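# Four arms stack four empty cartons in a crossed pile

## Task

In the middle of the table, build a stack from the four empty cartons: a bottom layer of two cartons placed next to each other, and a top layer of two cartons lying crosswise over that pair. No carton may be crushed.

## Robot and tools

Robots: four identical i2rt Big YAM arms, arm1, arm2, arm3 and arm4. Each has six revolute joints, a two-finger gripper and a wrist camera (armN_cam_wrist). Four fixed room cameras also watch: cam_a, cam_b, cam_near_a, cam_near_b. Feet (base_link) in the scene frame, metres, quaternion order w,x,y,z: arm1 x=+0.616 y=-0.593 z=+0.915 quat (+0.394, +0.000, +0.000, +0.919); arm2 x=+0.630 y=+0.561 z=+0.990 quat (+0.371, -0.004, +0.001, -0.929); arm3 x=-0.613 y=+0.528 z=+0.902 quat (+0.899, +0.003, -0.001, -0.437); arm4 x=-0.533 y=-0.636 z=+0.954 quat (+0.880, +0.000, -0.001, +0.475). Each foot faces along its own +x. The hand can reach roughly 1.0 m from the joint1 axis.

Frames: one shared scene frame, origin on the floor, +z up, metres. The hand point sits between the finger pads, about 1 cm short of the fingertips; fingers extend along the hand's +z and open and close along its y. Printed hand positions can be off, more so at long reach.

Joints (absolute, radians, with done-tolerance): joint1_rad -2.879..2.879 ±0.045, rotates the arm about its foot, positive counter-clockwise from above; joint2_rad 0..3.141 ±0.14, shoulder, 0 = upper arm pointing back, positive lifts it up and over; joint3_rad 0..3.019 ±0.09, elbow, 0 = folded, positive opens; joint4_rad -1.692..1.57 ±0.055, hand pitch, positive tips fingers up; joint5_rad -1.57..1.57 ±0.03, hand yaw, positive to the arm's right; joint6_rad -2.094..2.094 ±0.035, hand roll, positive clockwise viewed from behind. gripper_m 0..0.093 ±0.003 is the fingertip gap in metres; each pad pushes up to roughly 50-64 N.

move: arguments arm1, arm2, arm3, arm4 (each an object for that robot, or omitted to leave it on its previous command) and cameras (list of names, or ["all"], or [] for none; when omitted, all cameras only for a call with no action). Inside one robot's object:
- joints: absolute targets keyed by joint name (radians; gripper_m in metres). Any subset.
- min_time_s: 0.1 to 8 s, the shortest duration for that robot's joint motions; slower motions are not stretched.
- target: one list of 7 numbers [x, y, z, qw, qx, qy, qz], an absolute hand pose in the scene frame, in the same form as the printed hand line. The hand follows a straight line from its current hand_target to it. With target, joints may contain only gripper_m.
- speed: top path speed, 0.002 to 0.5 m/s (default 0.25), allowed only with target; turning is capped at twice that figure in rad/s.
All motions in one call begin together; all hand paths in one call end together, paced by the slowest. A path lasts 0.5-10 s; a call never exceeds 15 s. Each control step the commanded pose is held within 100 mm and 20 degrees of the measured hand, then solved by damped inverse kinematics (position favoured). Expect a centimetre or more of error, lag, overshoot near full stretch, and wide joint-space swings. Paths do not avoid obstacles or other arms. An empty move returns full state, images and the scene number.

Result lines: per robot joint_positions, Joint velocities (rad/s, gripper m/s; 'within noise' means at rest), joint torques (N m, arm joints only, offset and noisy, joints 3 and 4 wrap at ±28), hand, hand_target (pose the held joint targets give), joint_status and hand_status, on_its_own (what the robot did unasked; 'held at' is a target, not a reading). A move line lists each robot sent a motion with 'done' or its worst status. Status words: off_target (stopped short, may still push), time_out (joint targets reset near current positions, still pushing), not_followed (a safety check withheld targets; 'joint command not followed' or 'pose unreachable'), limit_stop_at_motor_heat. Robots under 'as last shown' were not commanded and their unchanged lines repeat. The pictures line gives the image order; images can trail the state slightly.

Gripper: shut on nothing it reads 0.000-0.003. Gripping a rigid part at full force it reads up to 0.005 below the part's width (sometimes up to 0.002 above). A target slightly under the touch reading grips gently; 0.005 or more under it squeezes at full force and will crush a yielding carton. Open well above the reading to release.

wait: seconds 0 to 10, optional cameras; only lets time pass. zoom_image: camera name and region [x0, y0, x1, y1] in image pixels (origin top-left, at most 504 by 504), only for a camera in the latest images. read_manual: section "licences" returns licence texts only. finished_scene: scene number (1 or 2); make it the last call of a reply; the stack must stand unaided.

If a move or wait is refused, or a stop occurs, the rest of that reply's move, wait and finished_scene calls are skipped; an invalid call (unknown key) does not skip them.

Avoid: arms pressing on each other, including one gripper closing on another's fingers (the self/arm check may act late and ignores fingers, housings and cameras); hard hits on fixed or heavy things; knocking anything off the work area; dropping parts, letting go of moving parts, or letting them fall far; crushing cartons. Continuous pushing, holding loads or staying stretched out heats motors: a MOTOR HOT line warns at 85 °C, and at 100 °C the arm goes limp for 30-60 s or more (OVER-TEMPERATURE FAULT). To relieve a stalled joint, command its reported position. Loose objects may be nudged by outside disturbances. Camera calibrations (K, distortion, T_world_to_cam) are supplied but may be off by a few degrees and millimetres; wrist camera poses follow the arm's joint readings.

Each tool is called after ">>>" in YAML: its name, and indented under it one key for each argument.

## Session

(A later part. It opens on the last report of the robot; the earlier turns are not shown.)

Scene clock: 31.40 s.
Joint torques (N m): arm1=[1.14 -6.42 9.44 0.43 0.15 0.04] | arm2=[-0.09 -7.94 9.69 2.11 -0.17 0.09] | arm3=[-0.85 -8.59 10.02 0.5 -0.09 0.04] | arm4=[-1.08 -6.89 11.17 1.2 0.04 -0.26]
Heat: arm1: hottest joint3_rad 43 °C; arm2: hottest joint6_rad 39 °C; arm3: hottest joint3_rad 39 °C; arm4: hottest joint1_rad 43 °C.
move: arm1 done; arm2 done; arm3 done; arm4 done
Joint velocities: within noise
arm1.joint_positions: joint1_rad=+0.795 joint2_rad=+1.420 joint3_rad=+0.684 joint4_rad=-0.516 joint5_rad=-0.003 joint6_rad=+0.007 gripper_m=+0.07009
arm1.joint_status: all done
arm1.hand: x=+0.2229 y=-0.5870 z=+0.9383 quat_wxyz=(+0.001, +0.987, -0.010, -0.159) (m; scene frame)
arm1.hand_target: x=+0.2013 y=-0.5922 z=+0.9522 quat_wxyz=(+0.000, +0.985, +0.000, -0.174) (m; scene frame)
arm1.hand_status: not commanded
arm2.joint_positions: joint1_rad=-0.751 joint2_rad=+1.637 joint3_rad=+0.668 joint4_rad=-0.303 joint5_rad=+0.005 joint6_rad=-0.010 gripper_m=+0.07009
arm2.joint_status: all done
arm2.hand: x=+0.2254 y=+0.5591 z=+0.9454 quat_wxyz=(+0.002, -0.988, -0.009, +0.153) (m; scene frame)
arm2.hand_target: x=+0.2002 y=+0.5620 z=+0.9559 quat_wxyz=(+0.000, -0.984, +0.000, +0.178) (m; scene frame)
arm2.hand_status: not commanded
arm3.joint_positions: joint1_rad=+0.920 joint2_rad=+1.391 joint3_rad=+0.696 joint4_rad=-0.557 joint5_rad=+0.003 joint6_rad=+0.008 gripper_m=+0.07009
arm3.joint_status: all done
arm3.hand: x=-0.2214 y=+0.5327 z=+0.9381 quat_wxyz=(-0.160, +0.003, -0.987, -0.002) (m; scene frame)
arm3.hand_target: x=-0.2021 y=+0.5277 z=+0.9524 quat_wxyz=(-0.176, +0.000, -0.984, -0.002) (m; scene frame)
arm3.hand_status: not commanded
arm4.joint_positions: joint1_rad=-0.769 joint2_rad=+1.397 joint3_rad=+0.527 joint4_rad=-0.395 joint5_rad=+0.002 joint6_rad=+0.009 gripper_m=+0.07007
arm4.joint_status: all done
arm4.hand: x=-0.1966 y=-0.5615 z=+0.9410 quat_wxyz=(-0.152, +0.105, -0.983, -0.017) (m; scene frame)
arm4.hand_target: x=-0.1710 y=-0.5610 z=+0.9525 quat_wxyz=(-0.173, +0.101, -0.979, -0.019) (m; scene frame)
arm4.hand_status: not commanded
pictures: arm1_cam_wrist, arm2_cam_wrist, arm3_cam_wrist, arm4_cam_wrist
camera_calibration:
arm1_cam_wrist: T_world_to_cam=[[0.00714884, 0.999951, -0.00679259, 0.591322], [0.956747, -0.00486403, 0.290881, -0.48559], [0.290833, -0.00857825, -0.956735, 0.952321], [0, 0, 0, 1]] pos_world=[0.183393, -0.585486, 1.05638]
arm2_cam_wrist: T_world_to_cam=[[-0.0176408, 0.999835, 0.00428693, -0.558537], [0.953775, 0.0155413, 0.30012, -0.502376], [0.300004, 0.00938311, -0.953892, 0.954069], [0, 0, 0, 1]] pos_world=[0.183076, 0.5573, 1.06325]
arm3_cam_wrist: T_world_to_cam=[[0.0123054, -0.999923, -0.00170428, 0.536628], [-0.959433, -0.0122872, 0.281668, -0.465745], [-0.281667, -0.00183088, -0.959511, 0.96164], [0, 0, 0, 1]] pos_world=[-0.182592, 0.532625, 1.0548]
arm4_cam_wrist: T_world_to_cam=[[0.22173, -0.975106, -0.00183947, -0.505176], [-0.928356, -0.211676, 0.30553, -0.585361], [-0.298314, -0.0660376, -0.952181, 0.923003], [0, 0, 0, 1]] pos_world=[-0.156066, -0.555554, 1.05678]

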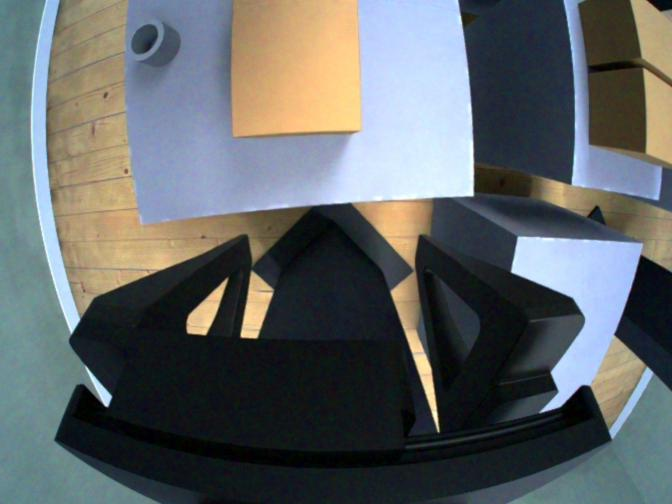

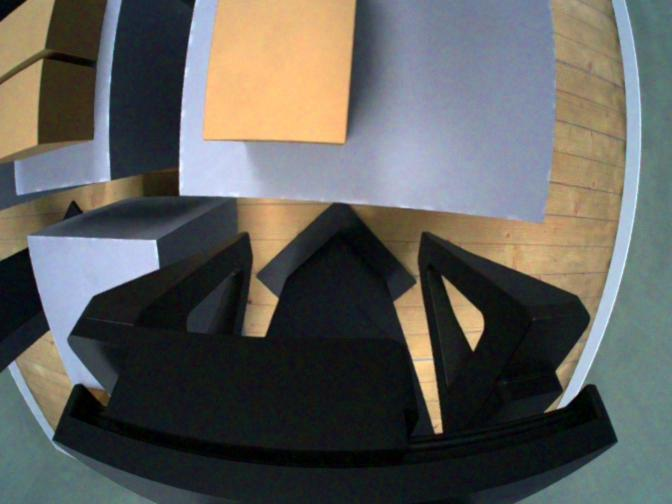

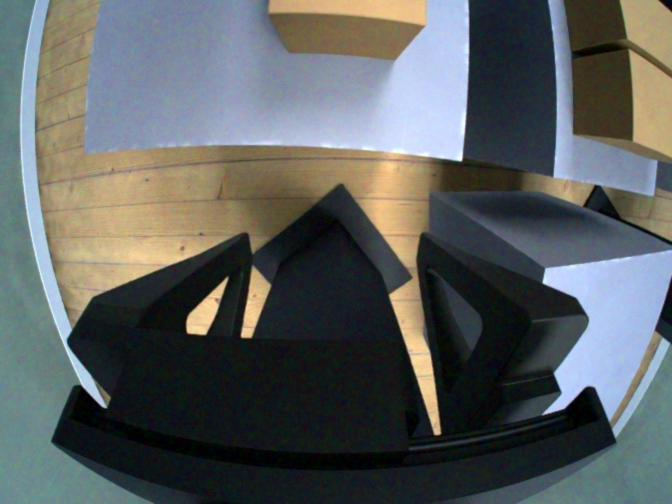

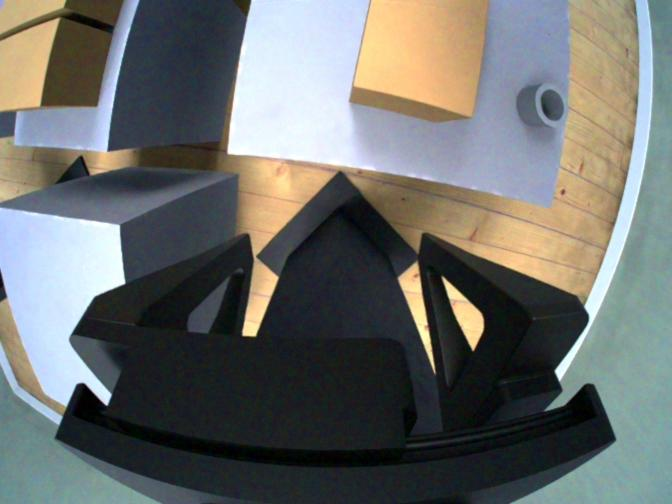

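>>> move:
  arm1: {"target":[0.225,-0.622,0.76,0,0.9063,0,-0.4226],"speed":0.15}
  arm2: {"target":[0.235,0.513,0.79,0,0.9063,0,-0.4226],"speed":0.15}
  arm3: {"target":[-0.16,0.513,0.79,0.4226,0,0.9063,0],"speed":0.15}
  arm4: {"target":[-0.16,-0.622,0.76,0.4226,0,0.9063,0],"speed":0.15}
  cameras: ["all"]

Scene clock: 40.27 s.
Joint torques (N m): arm1=[1.26 -7.77 -0.62 2.18 0.19 0.16] | arm2=[2.14 -7.94 -1.16 3.02 0.23 0.06] | arm3=[-0.85 -10.99 1.62 2.15 -0.11 0.05] | arm4=[-1.08 -7.82 -3.77 2.04 0.18 -0.09]
Heat: arm1: hottest joint3_rad 42 °C; arm2: hottest joint6_rad 39 °C; arm3: hottest joint3_rad 39 °C; arm4: hottest joint1_rad 43 °C.
move: arm1 done; arm2 done; arm3 done; arm4 off_target
Joint velocities: within noise
arm1.joint_positions: joint1_rad=+0.909 joint2_rad=+2.289 joint3_rad=+0.395 joint4_rad=+1.178 joint5_rad=+0.084 joint6_rad=+0.067 gripper_m=+0.07009
arm1.joint_status: not commanded
arm1.hand: x=+0.2287 y=-0.6159 z=+0.7611 quat_wxyz=(-0.004, +0.909, -0.003, -0.416) (m; scene frame)
arm1.hand_target: x=+0.2251 y=-0.6220 z=+0.7601 quat_wxyz=(+0.000, +0.906, +0.000, -0.422) (m; scene frame)
arm1.hand_status: done (0.007 m and 1.0 deg from the pose sent, 0.182 m and 31.7 deg at the start)
arm2.joint_positions: joint1_rad=-0.585 joint2_rad=+2.472 joint3_rad=+0.493 joint4_rad=+1.250 joint5_rad=+0.136 joint6_rad=+0.110 gripper_m=+0.07009
arm2.joint_status: not commanded
arm2.hand: x=+0.2370 y=+0.5165 z=+0.7907 quat_wxyz=(+0.003, -0.910, -0.001, +0.416) (m; scene frame)
arm2.hand_target: x=+0.2351 y=+0.5130 z=+0.7900 quat_wxyz=(+0.000, -0.906, +0.000, +0.422) (m; scene frame)
arm2.hand_status: done (0.004 m and 1.0 deg from the pose sent, 0.162 m and 32.4 deg at the start)
arm3.joint_positions: joint1_rad=+0.874 joint2_rad=+2.066 joint3_rad=+0.496 joint4_rad=+0.854 joint5_rad=-0.028 joint6_rad=-0.025 gripper_m=+0.07009
arm3.joint_status: not commanded
arm3.hand: x=-0.1637 y=+0.5190 z=+0.7898 quat_wxyz=(-0.416, +0.002, -0.909, -0.003) (m; scene frame)
arm3.hand_target: x=-0.1600 y=+0.5130 z=+0.7901 quat_wxyz=(-0.423, +0.000, -0.906, +0.000) (m; scene frame)
arm3.hand_status: done (0.007 m and 0.9 deg from the pose sent, 0.162 m and 31.6 deg at the start)
arm4.joint_positions: joint1_rad=-0.915 joint2_rad=+2.448 joint3_rad=+0.448 joint4_rad=+1.355 joint5_rad=+0.049 joint6_rad=+0.032 gripper_m=+0.07007
arm4.joint_status: not commanded
arm4.hand: x=-0.1373 y=-0.6150 z=+0.7779 quat_wxyz=(-0.447, +0.009, -0.894, -0.003) (m; scene frame)
arm4.hand_target: x=-0.1600 y=-0.6215 z=+0.7614 quat_wxyz=(-0.422, +0.000, -0.906, +0.000) (m; scene frame)
arm4.hand_status: off_target (0.030 m and 3.3 deg from the pose sent, 0.194 m and 34.6 deg at the start)
pictures: arm1_cam_wrist, arm2_cam_wrist, arm3_cam_wrist, arm4_cam_wrist, cam_a, cam_b, cam_near_a, cam_near_b
camera_calibration:
arm1_cam_wrist: T_world_to_cam=[[-0.00256638, 0.999943, 0.0103637, 0.608123], [0.970599, 0.00498525, -0.240652, -0.0322898], [-0.24069, 0.00944136, -0.970556, 0.924], [0, 0, 0, 1]] pos_world=[0.255299, -0.616651, 0.882721]
arm2_cam_wrist: T_world_to_cam=[[-0.00211311, 0.999981, 0.00585939, -0.520083], [0.969998, 0.00347412, -0.243087, -0.034499], [-0.243103, 0.00516993, -0.969987, 0.947077], [0, 0, 0, 1]] pos_world=[0.262602, 0.515297, 0.913313]
arm3_cam_wrist: T_world_to_cam=[[0.0102423, -0.999947, 0.000339816, 0.51985], [-0.968393, -0.0100038, -0.249228, 0.0478144], [0.249219, 0.00222359, -0.968445, 0.927355], [0, 0, 0, 1]] pos_world=[-0.190135, 0.518239, 0.909832]
arm4_cam_wrist: T_world_to_cam=[[0.0271069, -0.999592, 0.00902462, -0.620997], [-0.952056, -0.0285677, -0.304587, 0.0923364], [0.304721, -0.000335529, -0.952442, 0.905162], [0, 0, 0, 1]] pos_world=[-0.171079, -0.617802, 0.895843]

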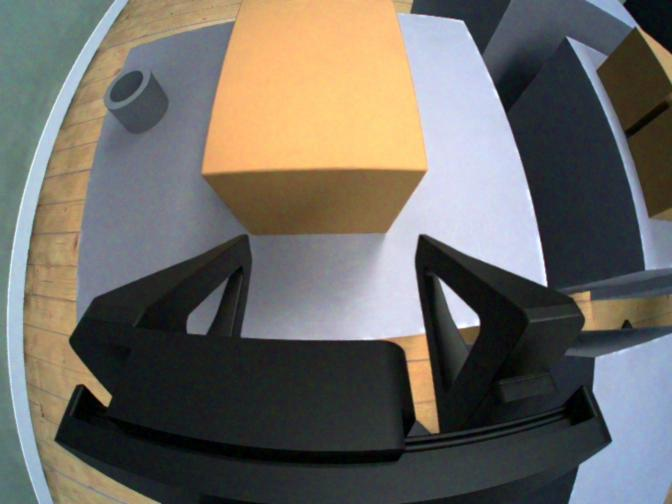

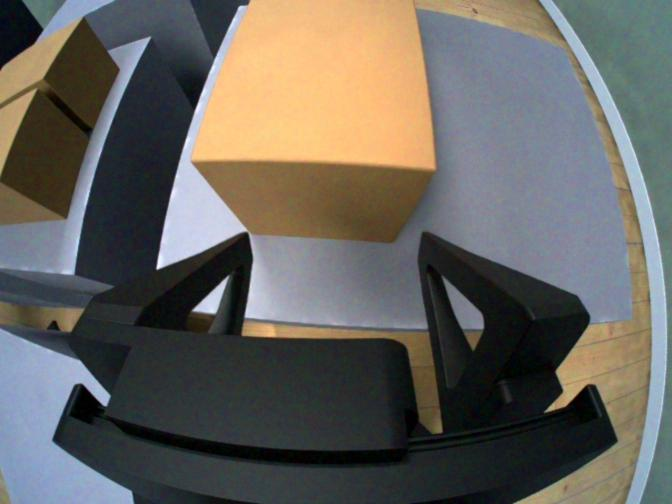

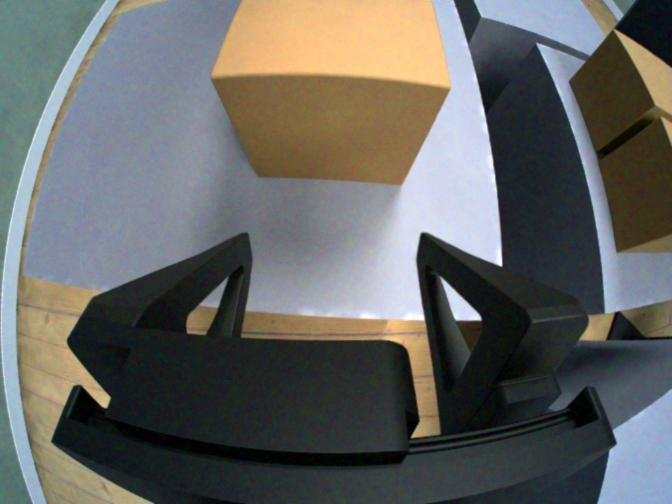

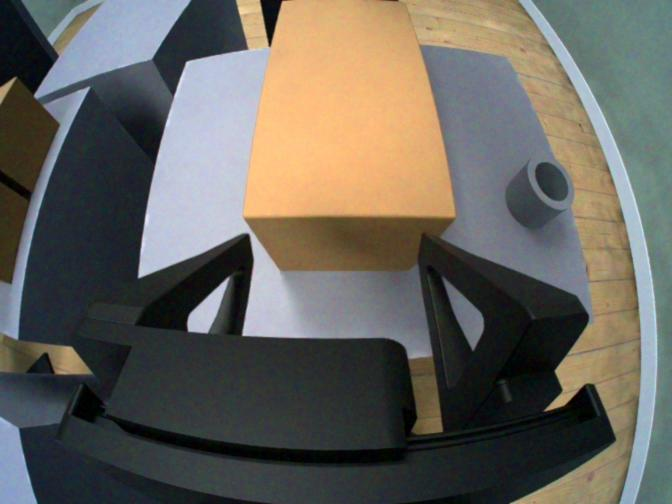

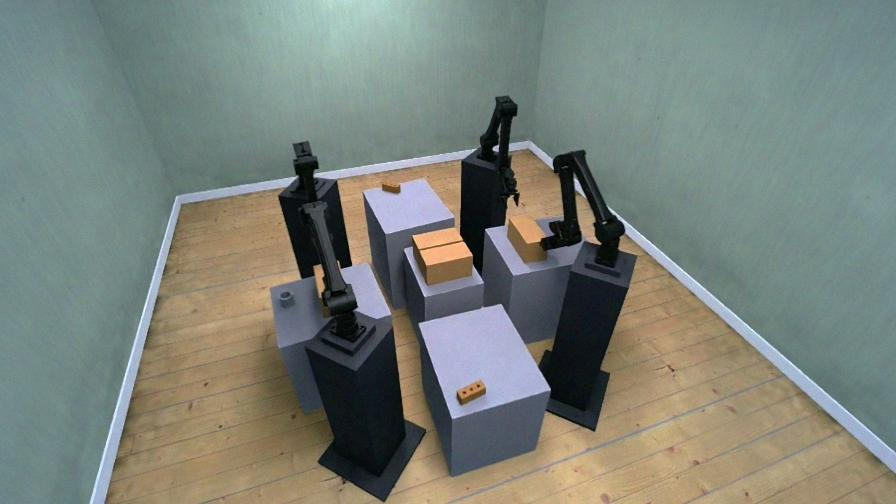

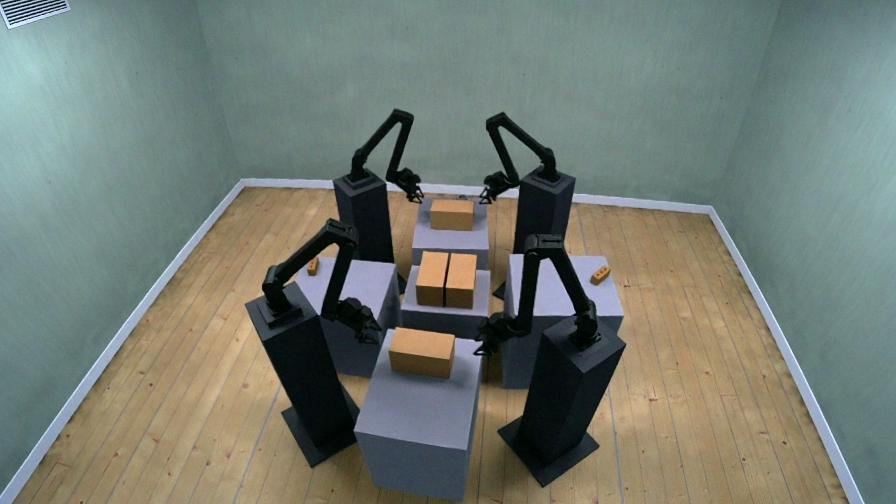

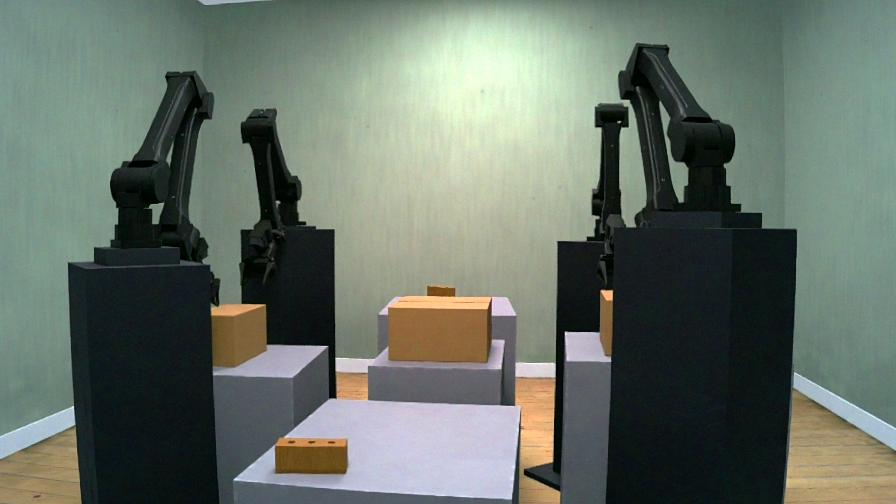

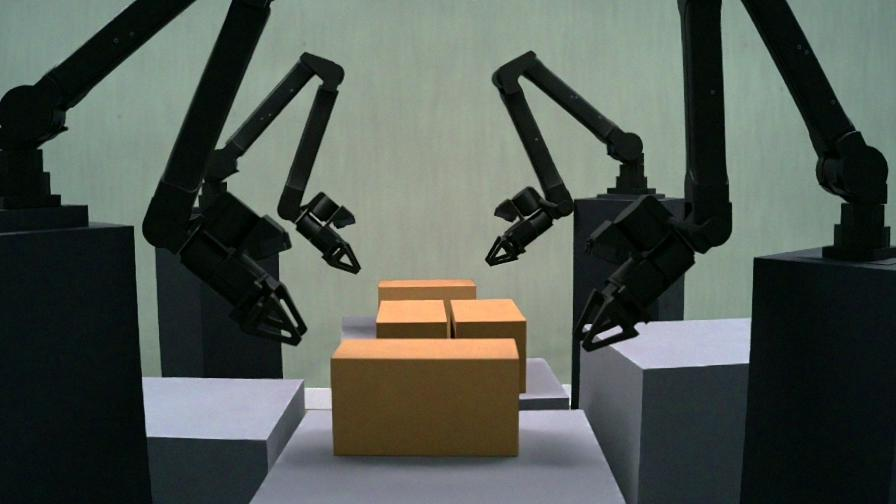

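>>> move:
  arm1: {"target":[0.195,-0.632,0.68,0,0.9063,0,-0.4226],"speed":0.12}
  arm2: {"target":[0.21,0.506,0.72,0,0.9063,0,-0.4226],"speed":0.12}
  arm3: {"target":[-0.085,0.522,0.72,0.4226,0,0.9063,0],"speed":0.12}
  arm4: {"target":[-0.125,-0.637,0.68,0.4226,0,0.9063,0],"speed":0.12}
  cameras: ["all"]

>>> zoom_image:
  camera: "cam_near_b"
  region: [200, 200, 700, 500]

Scene clock: 50.03 s.
Joint torques (N m): arm1=[1.2 -9.05 -1.2 2.21 0.19 0.16] | arm2=[2.26 -9.58 -1.42 2.8 0.25 0.08] | arm3=[1.32 -13.74 2.21 1.26 0.23 0.22] | arm4=[-0.97 -11.16 -1.81 1.33 0.04 -0.27]
Heat: arm1: hottest joint3_rad 41 °C; arm2: hottest joint6_rad 38 °C; arm3: hottest joint3_rad 38 °C; arm4: hottest joint1_rad 43 °C.
move: arm1 done; arm2 done; arm3 done; arm4 off_target
Joint velocities: within noise
arm1.joint_positions: joint1_rad=+0.931 joint2_rad=+2.554 joint3_rad=+0.606 joint4_rad=+1.231 joint5_rad=+0.101 joint6_rad=+0.081 gripper_m=+0.07009
arm1.joint_status: not commanded
arm1.hand: x=+0.1963 y=-0.6258 z=+0.6813 quat_wxyz=(-0.004, +0.909, -0.003, -0.416) (m; scene frame)
arm1.hand_target: x=+0.1951 y=-0.6320 z=+0.6800 quat_wxyz=(+0.000, +0.906, +0.000, -0.422) (m; scene frame)
arm1.hand_status: done (0.006 m and 1.0 deg from the pose sent, 0.089 m and 1.0 deg at the start)
arm2.joint_positions: joint1_rad=-0.578 joint2_rad=+2.673 joint3_rad=+0.684 joint4_rad=+1.262 joint5_rad=+0.142 joint6_rad=+0.115 gripper_m=+0.07009
arm2.joint_status: not commanded
arm2.hand: x=+0.2107 y=+0.5102 z=+0.7215 quat_wxyz=(+0.003, -0.909, -0.001, +0.417) (m; scene frame)
arm2.hand_target: x=+0.2101 y=+0.5060 z=+0.7200 quat_wxyz=(+0.000, -0.906, +0.000, +0.422) (m; scene frame)
arm2.hand_status: done (0.004 m and 0.8 deg from the pose sent, 0.076 m and 1.0 deg at the start)
arm3.joint_positions: joint1_rad=+0.877 joint2_rad=+2.318 joint3_rad=+0.762 joint4_rad=+0.859 joint5_rad=-0.012 joint6_rad=-0.020 gripper_m=+0.07009
arm3.joint_status: not commanded
arm3.hand: x=-0.0878 y=+0.5158 z=+0.7242 quat_wxyz=(-0.424, -0.002, -0.905, +0.003) (m; scene frame)
arm3.hand_target: x=-0.0851 y=+0.5221 z=+0.7202 quat_wxyz=(-0.423, +0.000, -0.906, +0.000) (m; scene frame)
arm3.hand_status: done (0.008 m and 0.4 deg from the pose sent, 0.105 m and 0.9 deg at the start)
arm4.joint_positions: joint1_rad=-0.976 joint2_rad=+2.697 joint3_rad=+0.654 joint4_rad=+1.360 joint5_rad=+0.003 joint6_rad=+0.007 gripper_m=+0.07007
arm4.joint_status: not commanded
arm4.hand: x=-0.1207 y=-0.6310 z=+0.6894 quat_wxyz=(-0.430, +0.002, -0.903, -0.004) (m; scene frame)
arm4.hand_target: x=-0.1252 y=-0.6368 z=+0.6802 quat_wxyz=(-0.423, +0.000, -0.906, +0.000) (m; scene frame)
arm4.hand_status: off_target (0.012 m and 1.1 deg from the pose sent, 0.101 m and 3.3 deg at the start)
pictures: arm1_cam_wrist, arm2_cam_wrist, arm3_cam_wrist, arm4_cam_wrist, cam_a, cam_b, cam_near_a, cam_near_b
camera_calibration:
arm1_cam_wrist: T_world_to_cam=[[-0.00318992, 0.999937, 0.0107236, 0.618613], [0.970375, 0.00568592, -0.241538, -0.0190147], [-0.241583, 0.00963541, -0.970332, 0.838935], [0, 0, 0, 1]] pos_world=[0.223097, -0.62655, 0.802819]
arm2_cam_wrist: T_world_to_cam=[[-0.00056201, 0.999985, 0.00539906, -0.513313], [0.969271, 0.00187287, -0.245988, -0.0226411], [-0.245995, 0.00509491, -0.969258, 0.873773], [0, 0, 0, 1]] pos_world=[0.2366, 0.508896, 0.844113]
arm3_cam_wrist: T_world_to_cam=[[-0.00177897, -0.99997, 0.00757518, 0.509717], [-0.963805, -0.000305042, -0.266609, 0.112953], [0.266603, -0.00777528, -0.963775, 0.848288], [0, 0, 0, 1]] pos_world=[-0.116385, 0.516332, 0.843812]
arm4_cam_wrist: T_world_to_cam=[[0.017221, -0.999851, 0.000946408, -0.632473], [-0.963372, -0.016846, -0.267638, 0.0613174], [0.267614, 0.00369725, -0.963519, 0.821587], [0, 0, 0, 1]] pos_world=[-0.149905, -0.634383, 0.808624]

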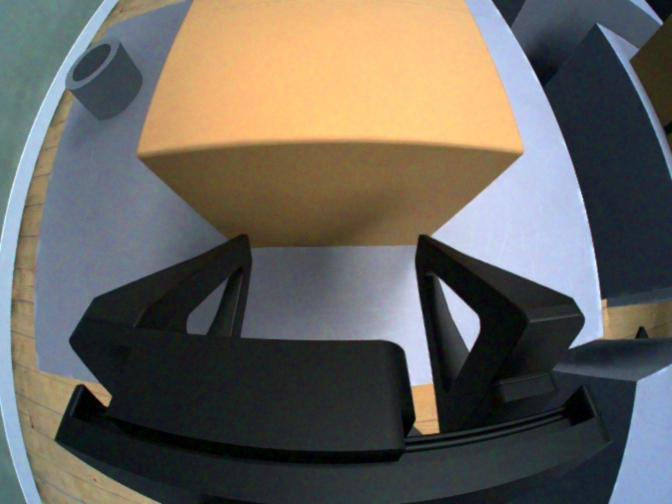

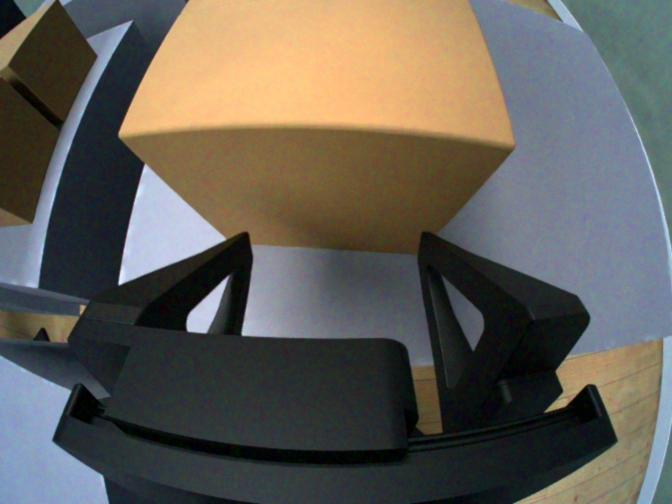

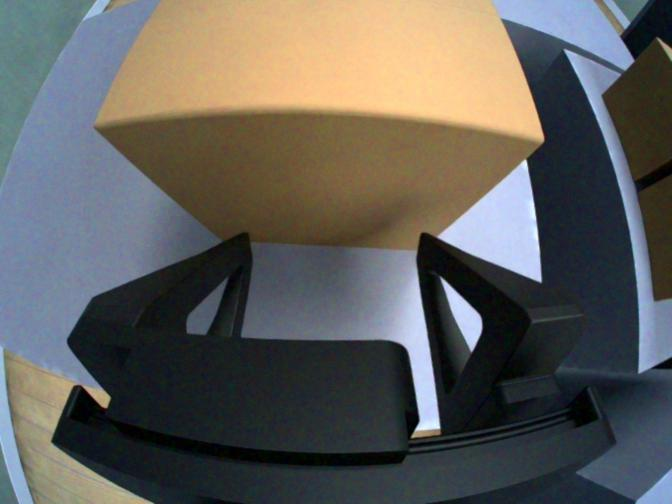

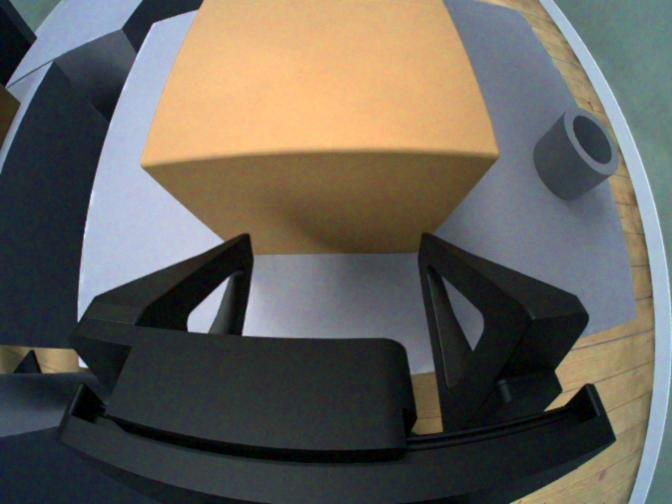

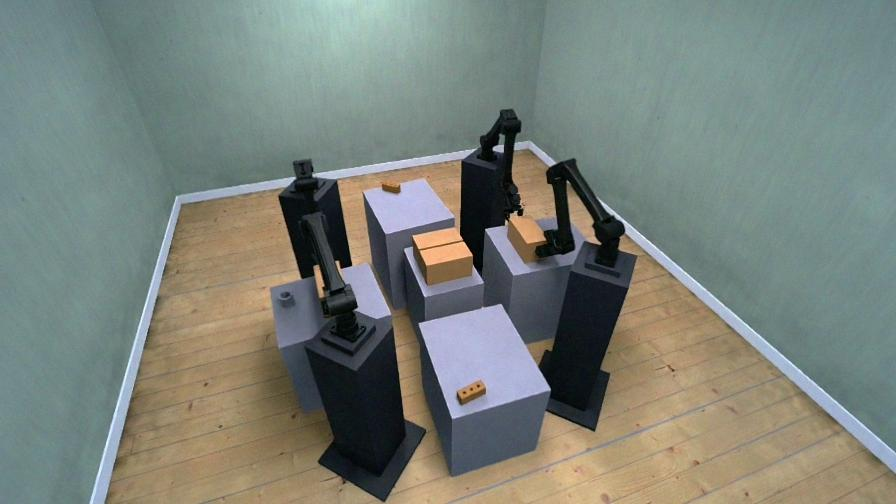

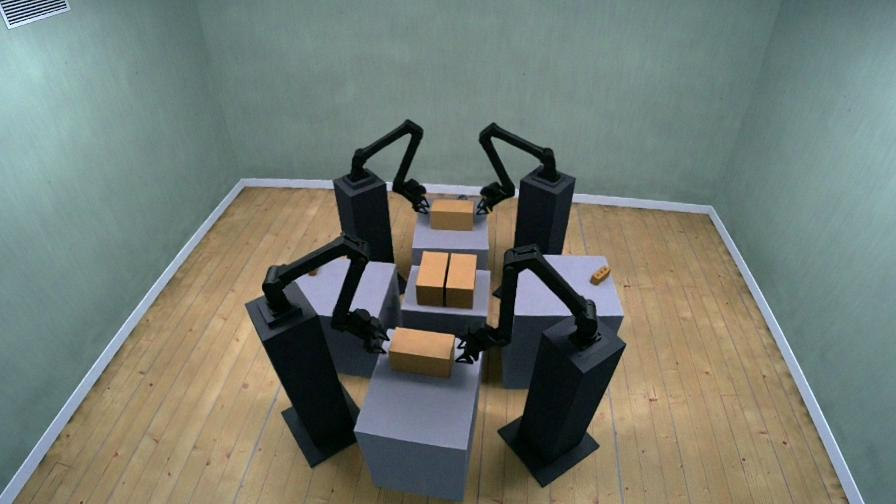

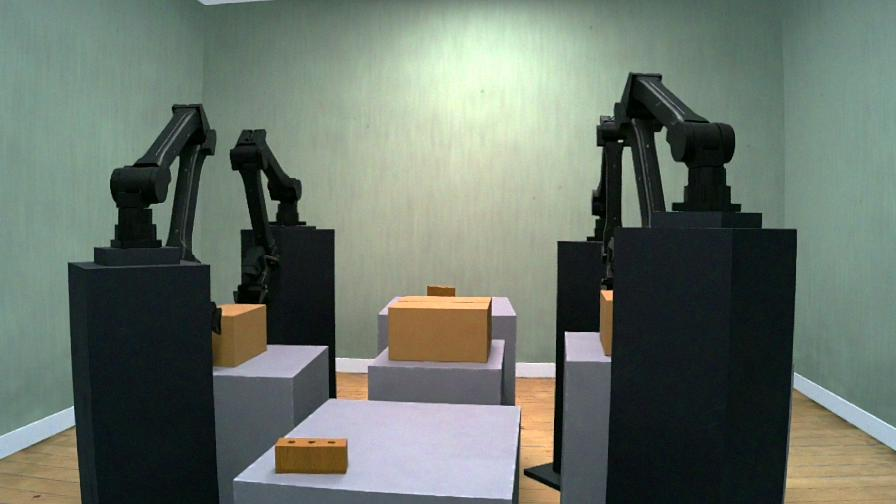

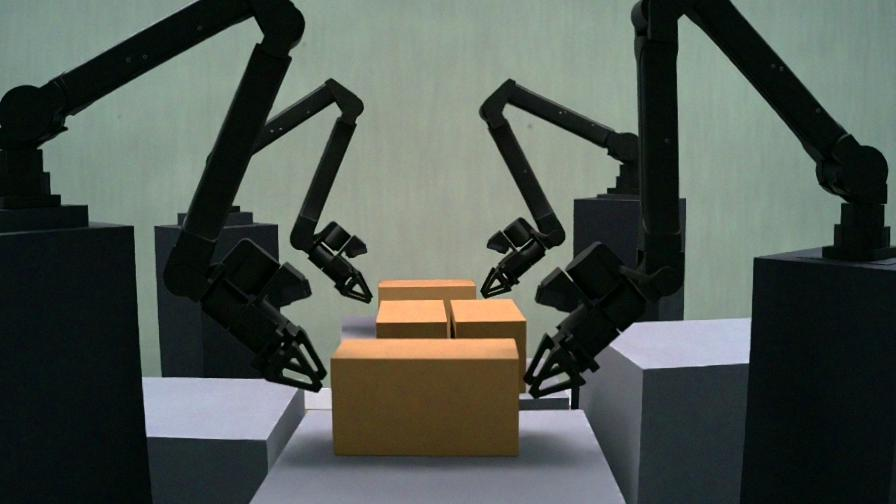

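Scaled by 1.008 from the camera's 896x504 image, which has a finer 1280x720 frame.

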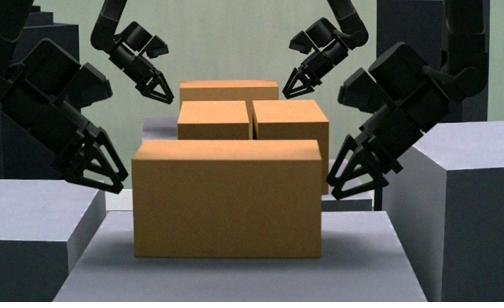

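>>> move:
  arm1: {"target":[0.175,-0.634,0.68,0,0.9063,0,-0.4226],"speed":0.05}
  arm2: {"target":[0.190,0.506,0.72,0,0.9063,0,-0.4226],"speed":0.05}
  arm3: {"target":[-0.065,0.524,0.72,0.4226,0,0.9063,0],"speed":0.05}
  arm4: {"target":[-0.105,-0.637,0.68,0.4226,0,0.9063,0],"speed":0.05}
  cameras: ["arm1_cam_wrist","arm2_cam_wrist","arm3_cam_wrist","arm4_cam_wrist","cam_near_b"]

>>> zoom_image:
  camera: "cam_near_b"
  region: [300, 250, 600, 430]

Scene clock: 52.20 s.
Joint torques (N m): arm1=[1.08 -11.28 -0.9 1.16 0.14 0.14] | arm2=[0.67 -11.28 -0.85 1.46 -0.07 -0.02] | arm3=[1.49 -14.15 3.03 1.25 0.15 0.2] | arm4=[-1.14 -13.98 -1.59 1.09 0.04 -0.26]
Heat: arm1: hottest joint3_rad 41 °C; arm2: hottest joint6_rad 38 °C; arm3: hottest joint3_rad 38 °C; arm4: hottest joint1_rad 43 °C.
move: arm1 done; arm2 done; arm3 done; arm4 done
Joint velocities: within noise
arm1.joint_positions: joint1_rad=+0.931 joint2_rad=+2.554 joint3_rad=+0.648 joint4_rad=+1.195 joint5_rad=+0.101 joint6_rad=+0.081 gripper_m=+0.07009
arm1.joint_status: not commanded
arm1.hand: x=+0.1805 y=-0.6277 z=+0.6767 quat_wxyz=(-0.004, +0.908, -0.003, -0.419) (m; scene frame)
arm1.hand_target: x=+0.1750 y=-0.6340 z=+0.6801 quat_wxyz=(+0.000, +0.906, +0.000, -0.423) (m; scene frame)
arm1.hand_status: done (0.009 m and 0.7 deg from the pose sent, 0.023 m and 1.0 deg at the start)
arm2.joint_positions: joint1_rad=-0.578 joint2_rad=+2.673 joint3_rad=+0.721 joint4_rad=+1.227 joint5_rad=+0.142 joint6_rad=+0.115 gripper_m=+0.07009
arm2.joint_status: not commanded
arm2.hand: x=+0.1978 y=+0.5077 z=+0.7166 quat_wxyz=(+0.003, -0.909, -0.001, +0.418) (m; scene frame)
arm2.hand_target: x=+0.1901 y=+0.5060 z=+0.7200 quat_wxyz=(+0.000, -0.906, +0.000, +0.423) (m; scene frame)
arm2.hand_status: done (0.009 m and 0.7 deg from the pose sent, 0.021 m and 0.8 deg at the start)
arm3.joint_positions: joint1_rad=+0.881 joint2_rad=+2.321 joint3_rad=+0.809 joint4_rad=+0.808 joint5_rad=-0.006 joint6_rad=-0.016 gripper_m=+0.07009
arm3.joint_status: not commanded
arm3.hand: x=-0.0716 y=+0.5164 z=+0.7228 quat_wxyz=(-0.421, -0.003, -0.907, +0.003) (m; scene frame)
arm3.hand_target: x=-0.0652 y=+0.5241 z=+0.7202 quat_wxyz=(-0.423, +0.000, -0.906, +0.000) (m; scene frame)
arm3.hand_status: done (0.010 m and 0.6 deg from the pose sent, 0.025 m and 0.4 deg at the start)
arm4.joint_positions: joint1_rad=-0.976 joint2_rad=+2.697 joint3_rad=+0.692 joint4_rad=+1.297 joint5_rad=+0.002 joint6_rad=+0.006 gripper_m=+0.07007
arm4.joint_status: not commanded
arm4.hand: x=-0.1116 y=-0.6308 z=+0.6785 quat_wxyz=(-0.419, +0.003, -0.908, -0.004) (m; scene frame)
arm4.hand_target: x=-0.1051 y=-0.6370 z=+0.6801 quat_wxyz=(-0.423, +0.000, -0.906, +0.000) (m; scene frame)
arm4.hand_status: done (0.009 m and 0.7 deg from the pose sent, 0.019 m and 1.1 deg at the start)
pictures: arm1_cam_wrist, arm2_cam_wrist, arm3_cam_wrist, arm4_cam_wrist, cam_near_b
camera_calibration:
arm1_cam_wrist: T_world_to_cam=[[-0.00319959, 0.999944, 0.0100387, 0.620969], [0.968988, 0.00558069, -0.247046, -0.000765861], [-0.247088, 0.00893695, -0.968952, 0.830313], [0, 0, 0, 1]] pos_world=[0.20789, -0.62835, 0.798111]
arm2_cam_wrist: T_world_to_cam=[[-0.000788817, 0.999988, 0.00484019, -0.510475], [0.96881, 0.00196363, -0.247798, -0.00998089], [-0.247805, 0.00449375, -0.9688, 0.866139], [0, 0, 0, 1]] pos_world=[0.2239, 0.506596, 0.839113]
arm3_cam_wrist: T_world_to_cam=[[-0.00521839, -0.999958, 0.00754732, 0.510137], [-0.96564, 0.00307792, -0.259866, 0.121459], [0.259832, -0.00864408, -0.965615, 0.843821], [0, 0, 0, 1]] pos_world=[-0.0993043, 0.517036, 0.84252]
arm4_cam_wrist: T_world_to_cam=[[0.017775, -0.999842, 0.000861993, -0.63222], [-0.969622, -0.0174481, -0.243983, 0.0499362], [0.24396, 0.00350098, -0.969779, 0.810078], [0, 0, 0, 1]] pos_world=[-0.137969, -0.634084, 0.798326]

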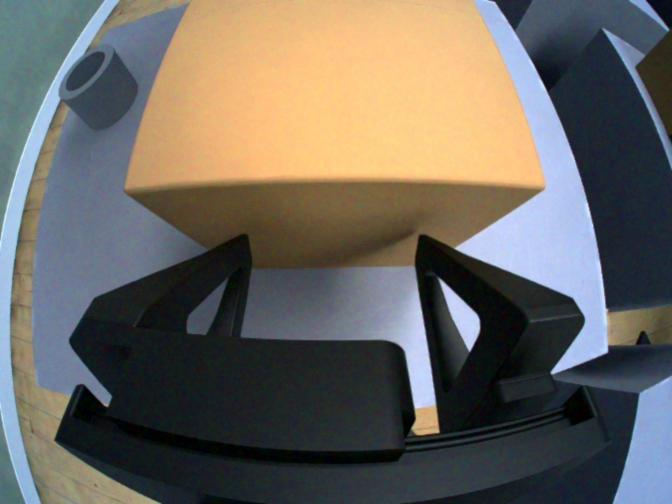

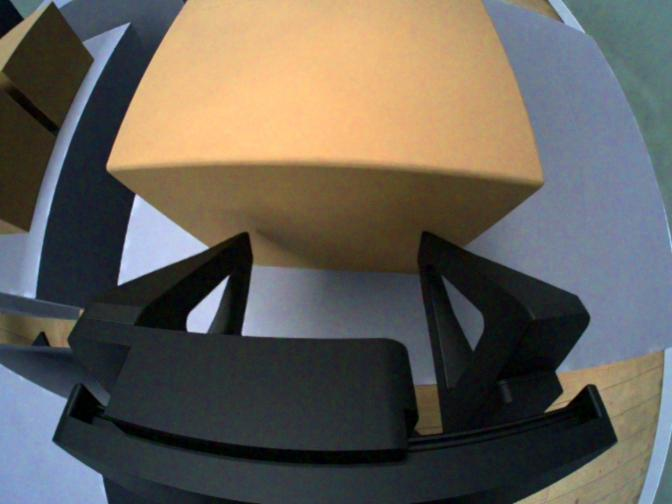

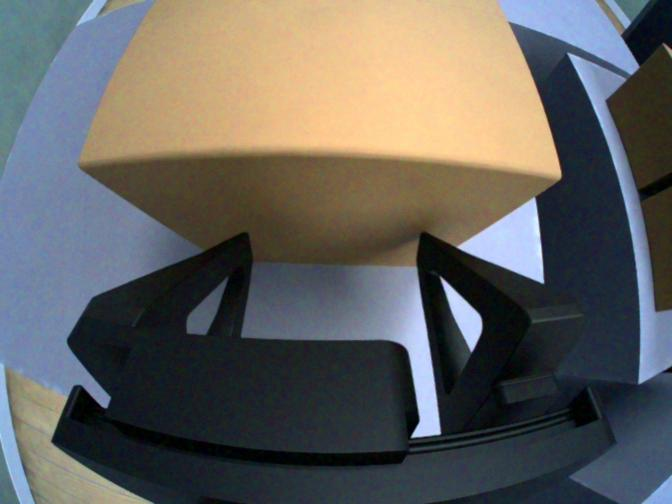

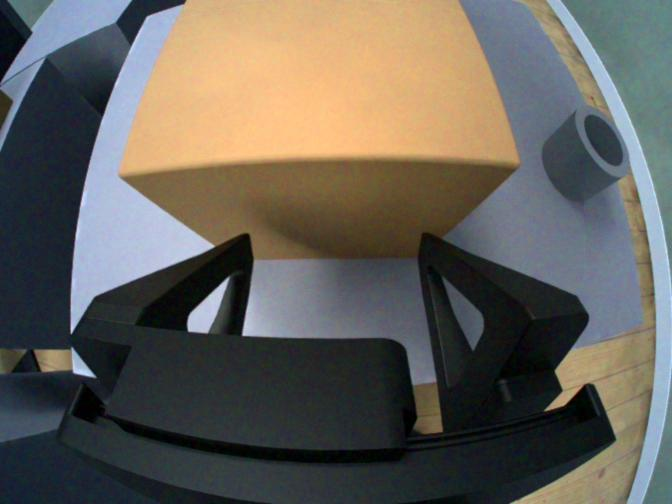

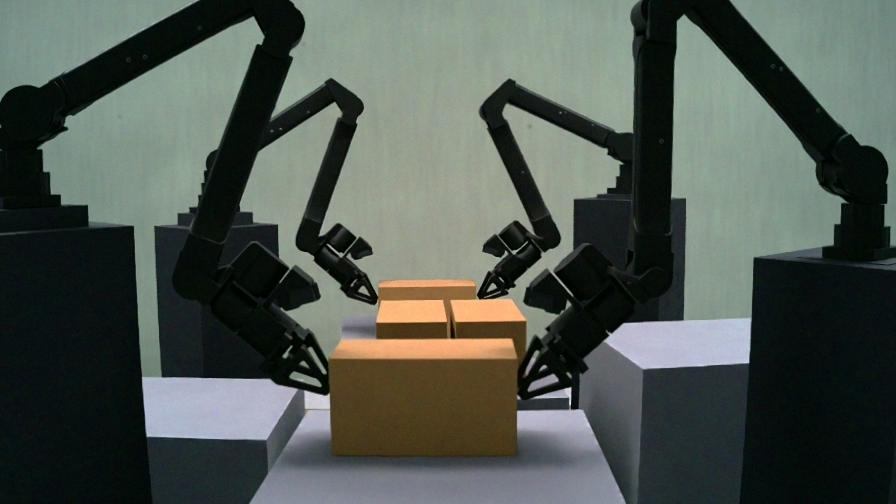

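Scaled by 1.680 from the camera's 896x504 image, which has a finer 1280x720 frame.

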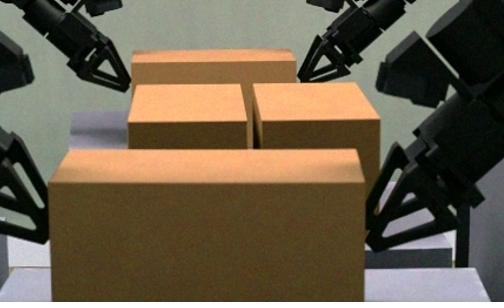

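>>> move:
  arm1: {"target":[0.167,-0.634,0.68,0,0.9063,0,-0.4226],"speed":0.05}
  arm2: {"target":[0.182,0.506,0.72,0,0.9063,0,-0.4226],"speed":0.05}
  arm3: {"target":[-0.059,0.524,0.72,0.4226,0,0.9063,0],"speed":0.05}
  arm4: {"target":[-0.097,-0.637,0.68,0.4226,0,0.9063,0],"speed":0.05}
  cameras: ["arm1_cam_wrist","arm2_cam_wrist","arm3_cam_wrist","arm4_cam_wrist","cam_near_b"]

>>> zoom_image:
  camera: "cam_near_b"
  region: [300, 250, 600, 430]

Scene clock: 54.27 s.
Joint torques (N m): arm1=[0.73 -12.04 -0.66 1.16 0.06 0.13] | arm2=[0.21 -12.4 -0.36 1.58 -0.12 0] | arm3=[1.49 -14.27 3.55 1.33 0.1 0.19] | arm4=[-1.03 -14.68 -1.4 1.2 0.05 -0.26]
Heat: arm1: hottest joint3_rad 40 °C; arm2: hottest joint6_rad 38 °C; arm3: hottest joint3_rad 38 °C; arm4: hottest joint1_rad 43 °C.
move: arm1 off_target; arm2 off_target; arm3 off_target; arm4 off_target
Joint velocities: within noise
arm1.joint_positions: joint1_rad=+0.931 joint2_rad=+2.554 joint3_rad=+0.663 joint4_rad=+1.169 joint5_rad=+0.101 joint6_rad=+0.081 gripper_m=+0.07009
arm1.joint_status: not commanded
arm1.hand: x=+0.1769 y=-0.6281 z=+0.6728 quat_wxyz=(-0.004, +0.910, -0.003, -0.414) (m; scene frame)
arm1.hand_target: x=+0.1671 y=-0.6340 z=+0.6801 quat_wxyz=(+0.000, +0.906, +0.000, -0.423) (m; scene frame)
arm1.hand_status: off_target (0.014 m and 1.3 deg from the pose sent, 0.015 m and 0.7 deg at the start)
arm2.joint_positions: joint1_rad=-0.578 joint2_rad=+2.673 joint3_rad=+0.732 joint4_rad=+1.201 joint5_rad=+0.141 joint6_rad=+0.115 gripper_m=+0.07009
arm2.joint_status: not commanded
arm2.hand: x=+0.1964 y=+0.5073 z=+0.7122 quat_wxyz=(+0.004, -0.912, -0.002, +0.411) (m; scene frame)
arm2.hand_target: x=+0.1821 y=+0.5061 z=+0.7202 quat_wxyz=(+0.000, -0.906, +0.000, +0.423) (m; scene frame)
arm2.hand_status: off_target (0.016 m and 1.5 deg from the pose sent, 0.016 m and 0.7 deg at the start)
arm3.joint_positions: joint1_rad=+0.881 joint2_rad=+2.324 joint3_rad=+0.817 joint4_rad=+0.791 joint5_rad=-0.005 joint6_rad=-0.013 gripper_m=+0.07009
arm3.joint_status: not commanded
arm3.hand: x=-0.0707 y=+0.5161 z=+0.7197 quat_wxyz=(-0.416, -0.005, -0.909, +0.004) (m; scene frame)
arm3.hand_target: x=-0.0595 y=+0.5241 z=+0.7202 quat_wxyz=(-0.422, +0.000, -0.906, +0.000) (m; scene frame)
arm3.hand_status: off_target (0.014 m and 1.1 deg from the pose sent, 0.015 m and 0.6 deg at the start)
arm4.joint_positions: joint1_rad=-0.976 joint2_rad=+2.692 joint3_rad=+0.707 joint4_rad=+1.271 joint5_rad=+0.002 joint6_rad=+0.006 gripper_m=+0.07007
arm4.joint_status: not commanded
arm4.hand: x=-0.1059 y=-0.6307 z=+0.6759 quat_wxyz=(-0.416, +0.003, -0.909, -0.004) (m; scene frame)
arm4.hand_target: x=-0.0971 y=-0.6370 z=+0.6800 quat_wxyz=(-0.423, +0.000, -0.906, +0.000) (m; scene frame)
arm4.hand_status: off_target (0.012 m and 1.0 deg from the pose sent, 0.016 m and 0.7 deg at the start)
pictures: arm1_cam_wrist, arm2_cam_wrist, arm3_cam_wrist, arm4_cam_wrist, cam_near_b
camera_calibration:
arm1_cam_wrist: T_world_to_cam=[[-0.0033045, 0.99993, 0.0113365, 0.620568], [0.97165, 0.0058906, -0.23635, -0.00575863], [-0.2364, 0.0102341, -0.971602, 0.826391], [0, 0, 0, 1]] pos_world=[0.203005, -0.628949, 0.794527]
arm2_cam_wrist: T_world_to_cam=[[-0.00173869, 0.999975, 0.00686779, -0.511236], [0.97246, 0.00329139, -0.233045, -0.0216709], [-0.233062, 0.00627346, -0.972442, 0.860364], [0, 0, 0, 1]] pos_world=[0.220704, 0.505897, 0.835115]
arm3_cam_wrist: T_world_to_cam=[[-0.00776263, -0.999948, 0.00657868, 0.510437], [-0.968632, 0.00588509, -0.248431, 0.111606], [0.248379, -0.00830079, -0.968627, 0.841876], [0, 0, 0, 1]] pos_world=[-0.097037, 0.516742, 0.839833]
arm4_cam_wrist: T_world_to_cam=[[0.0180972, -0.999836, 0.00114635, -0.632412], [-0.970985, -0.0178484, -0.238474, 0.0507261], [0.238455, 0.00320261, -0.971148, 0.80637], [0, 0, 0, 1]] pos_world=[-0.131584, -0.633985, 0.795927]

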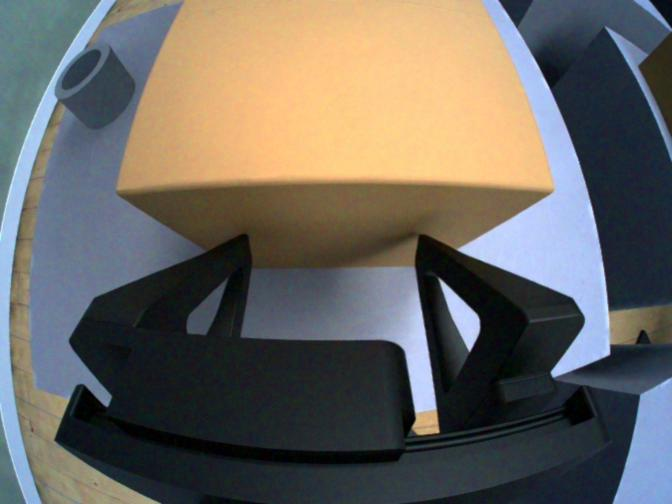

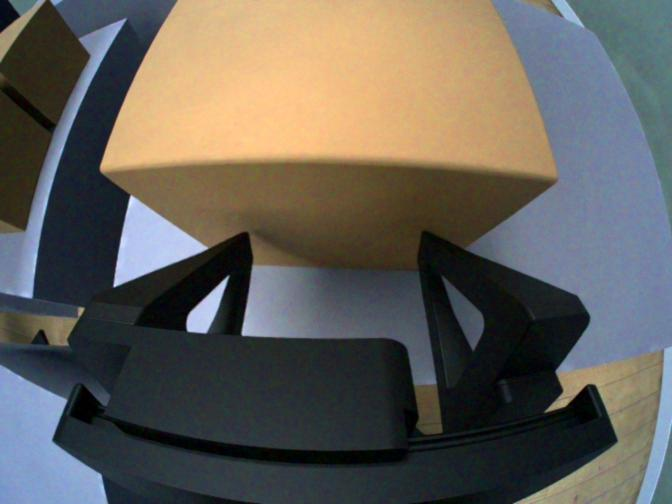

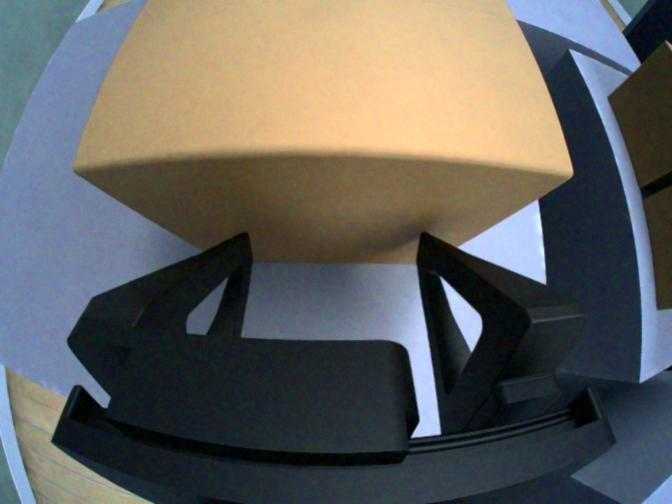

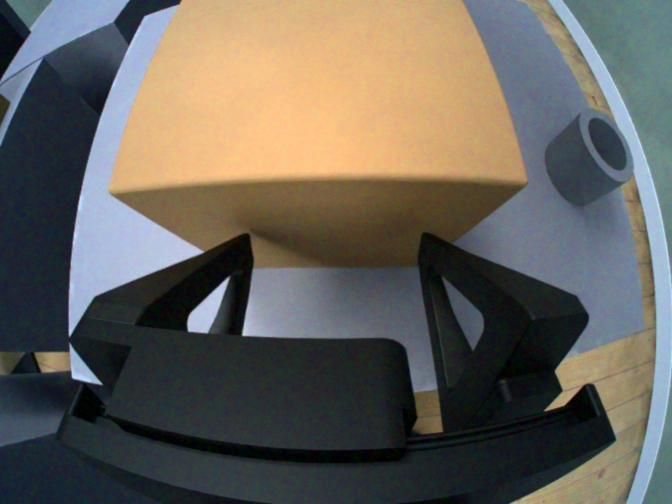

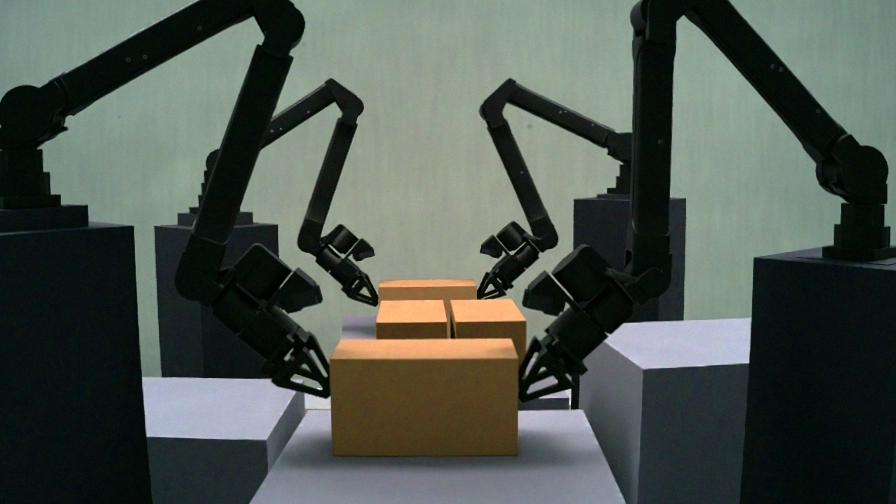

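Scaled by 1.680 from the camera's 896x504 image, which has a finer 1280x720 frame.

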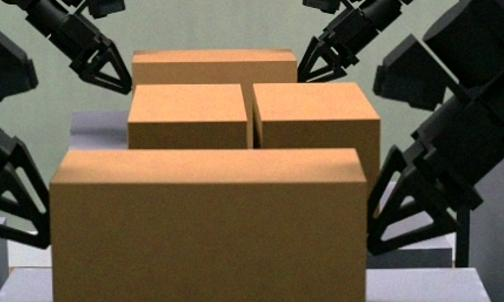

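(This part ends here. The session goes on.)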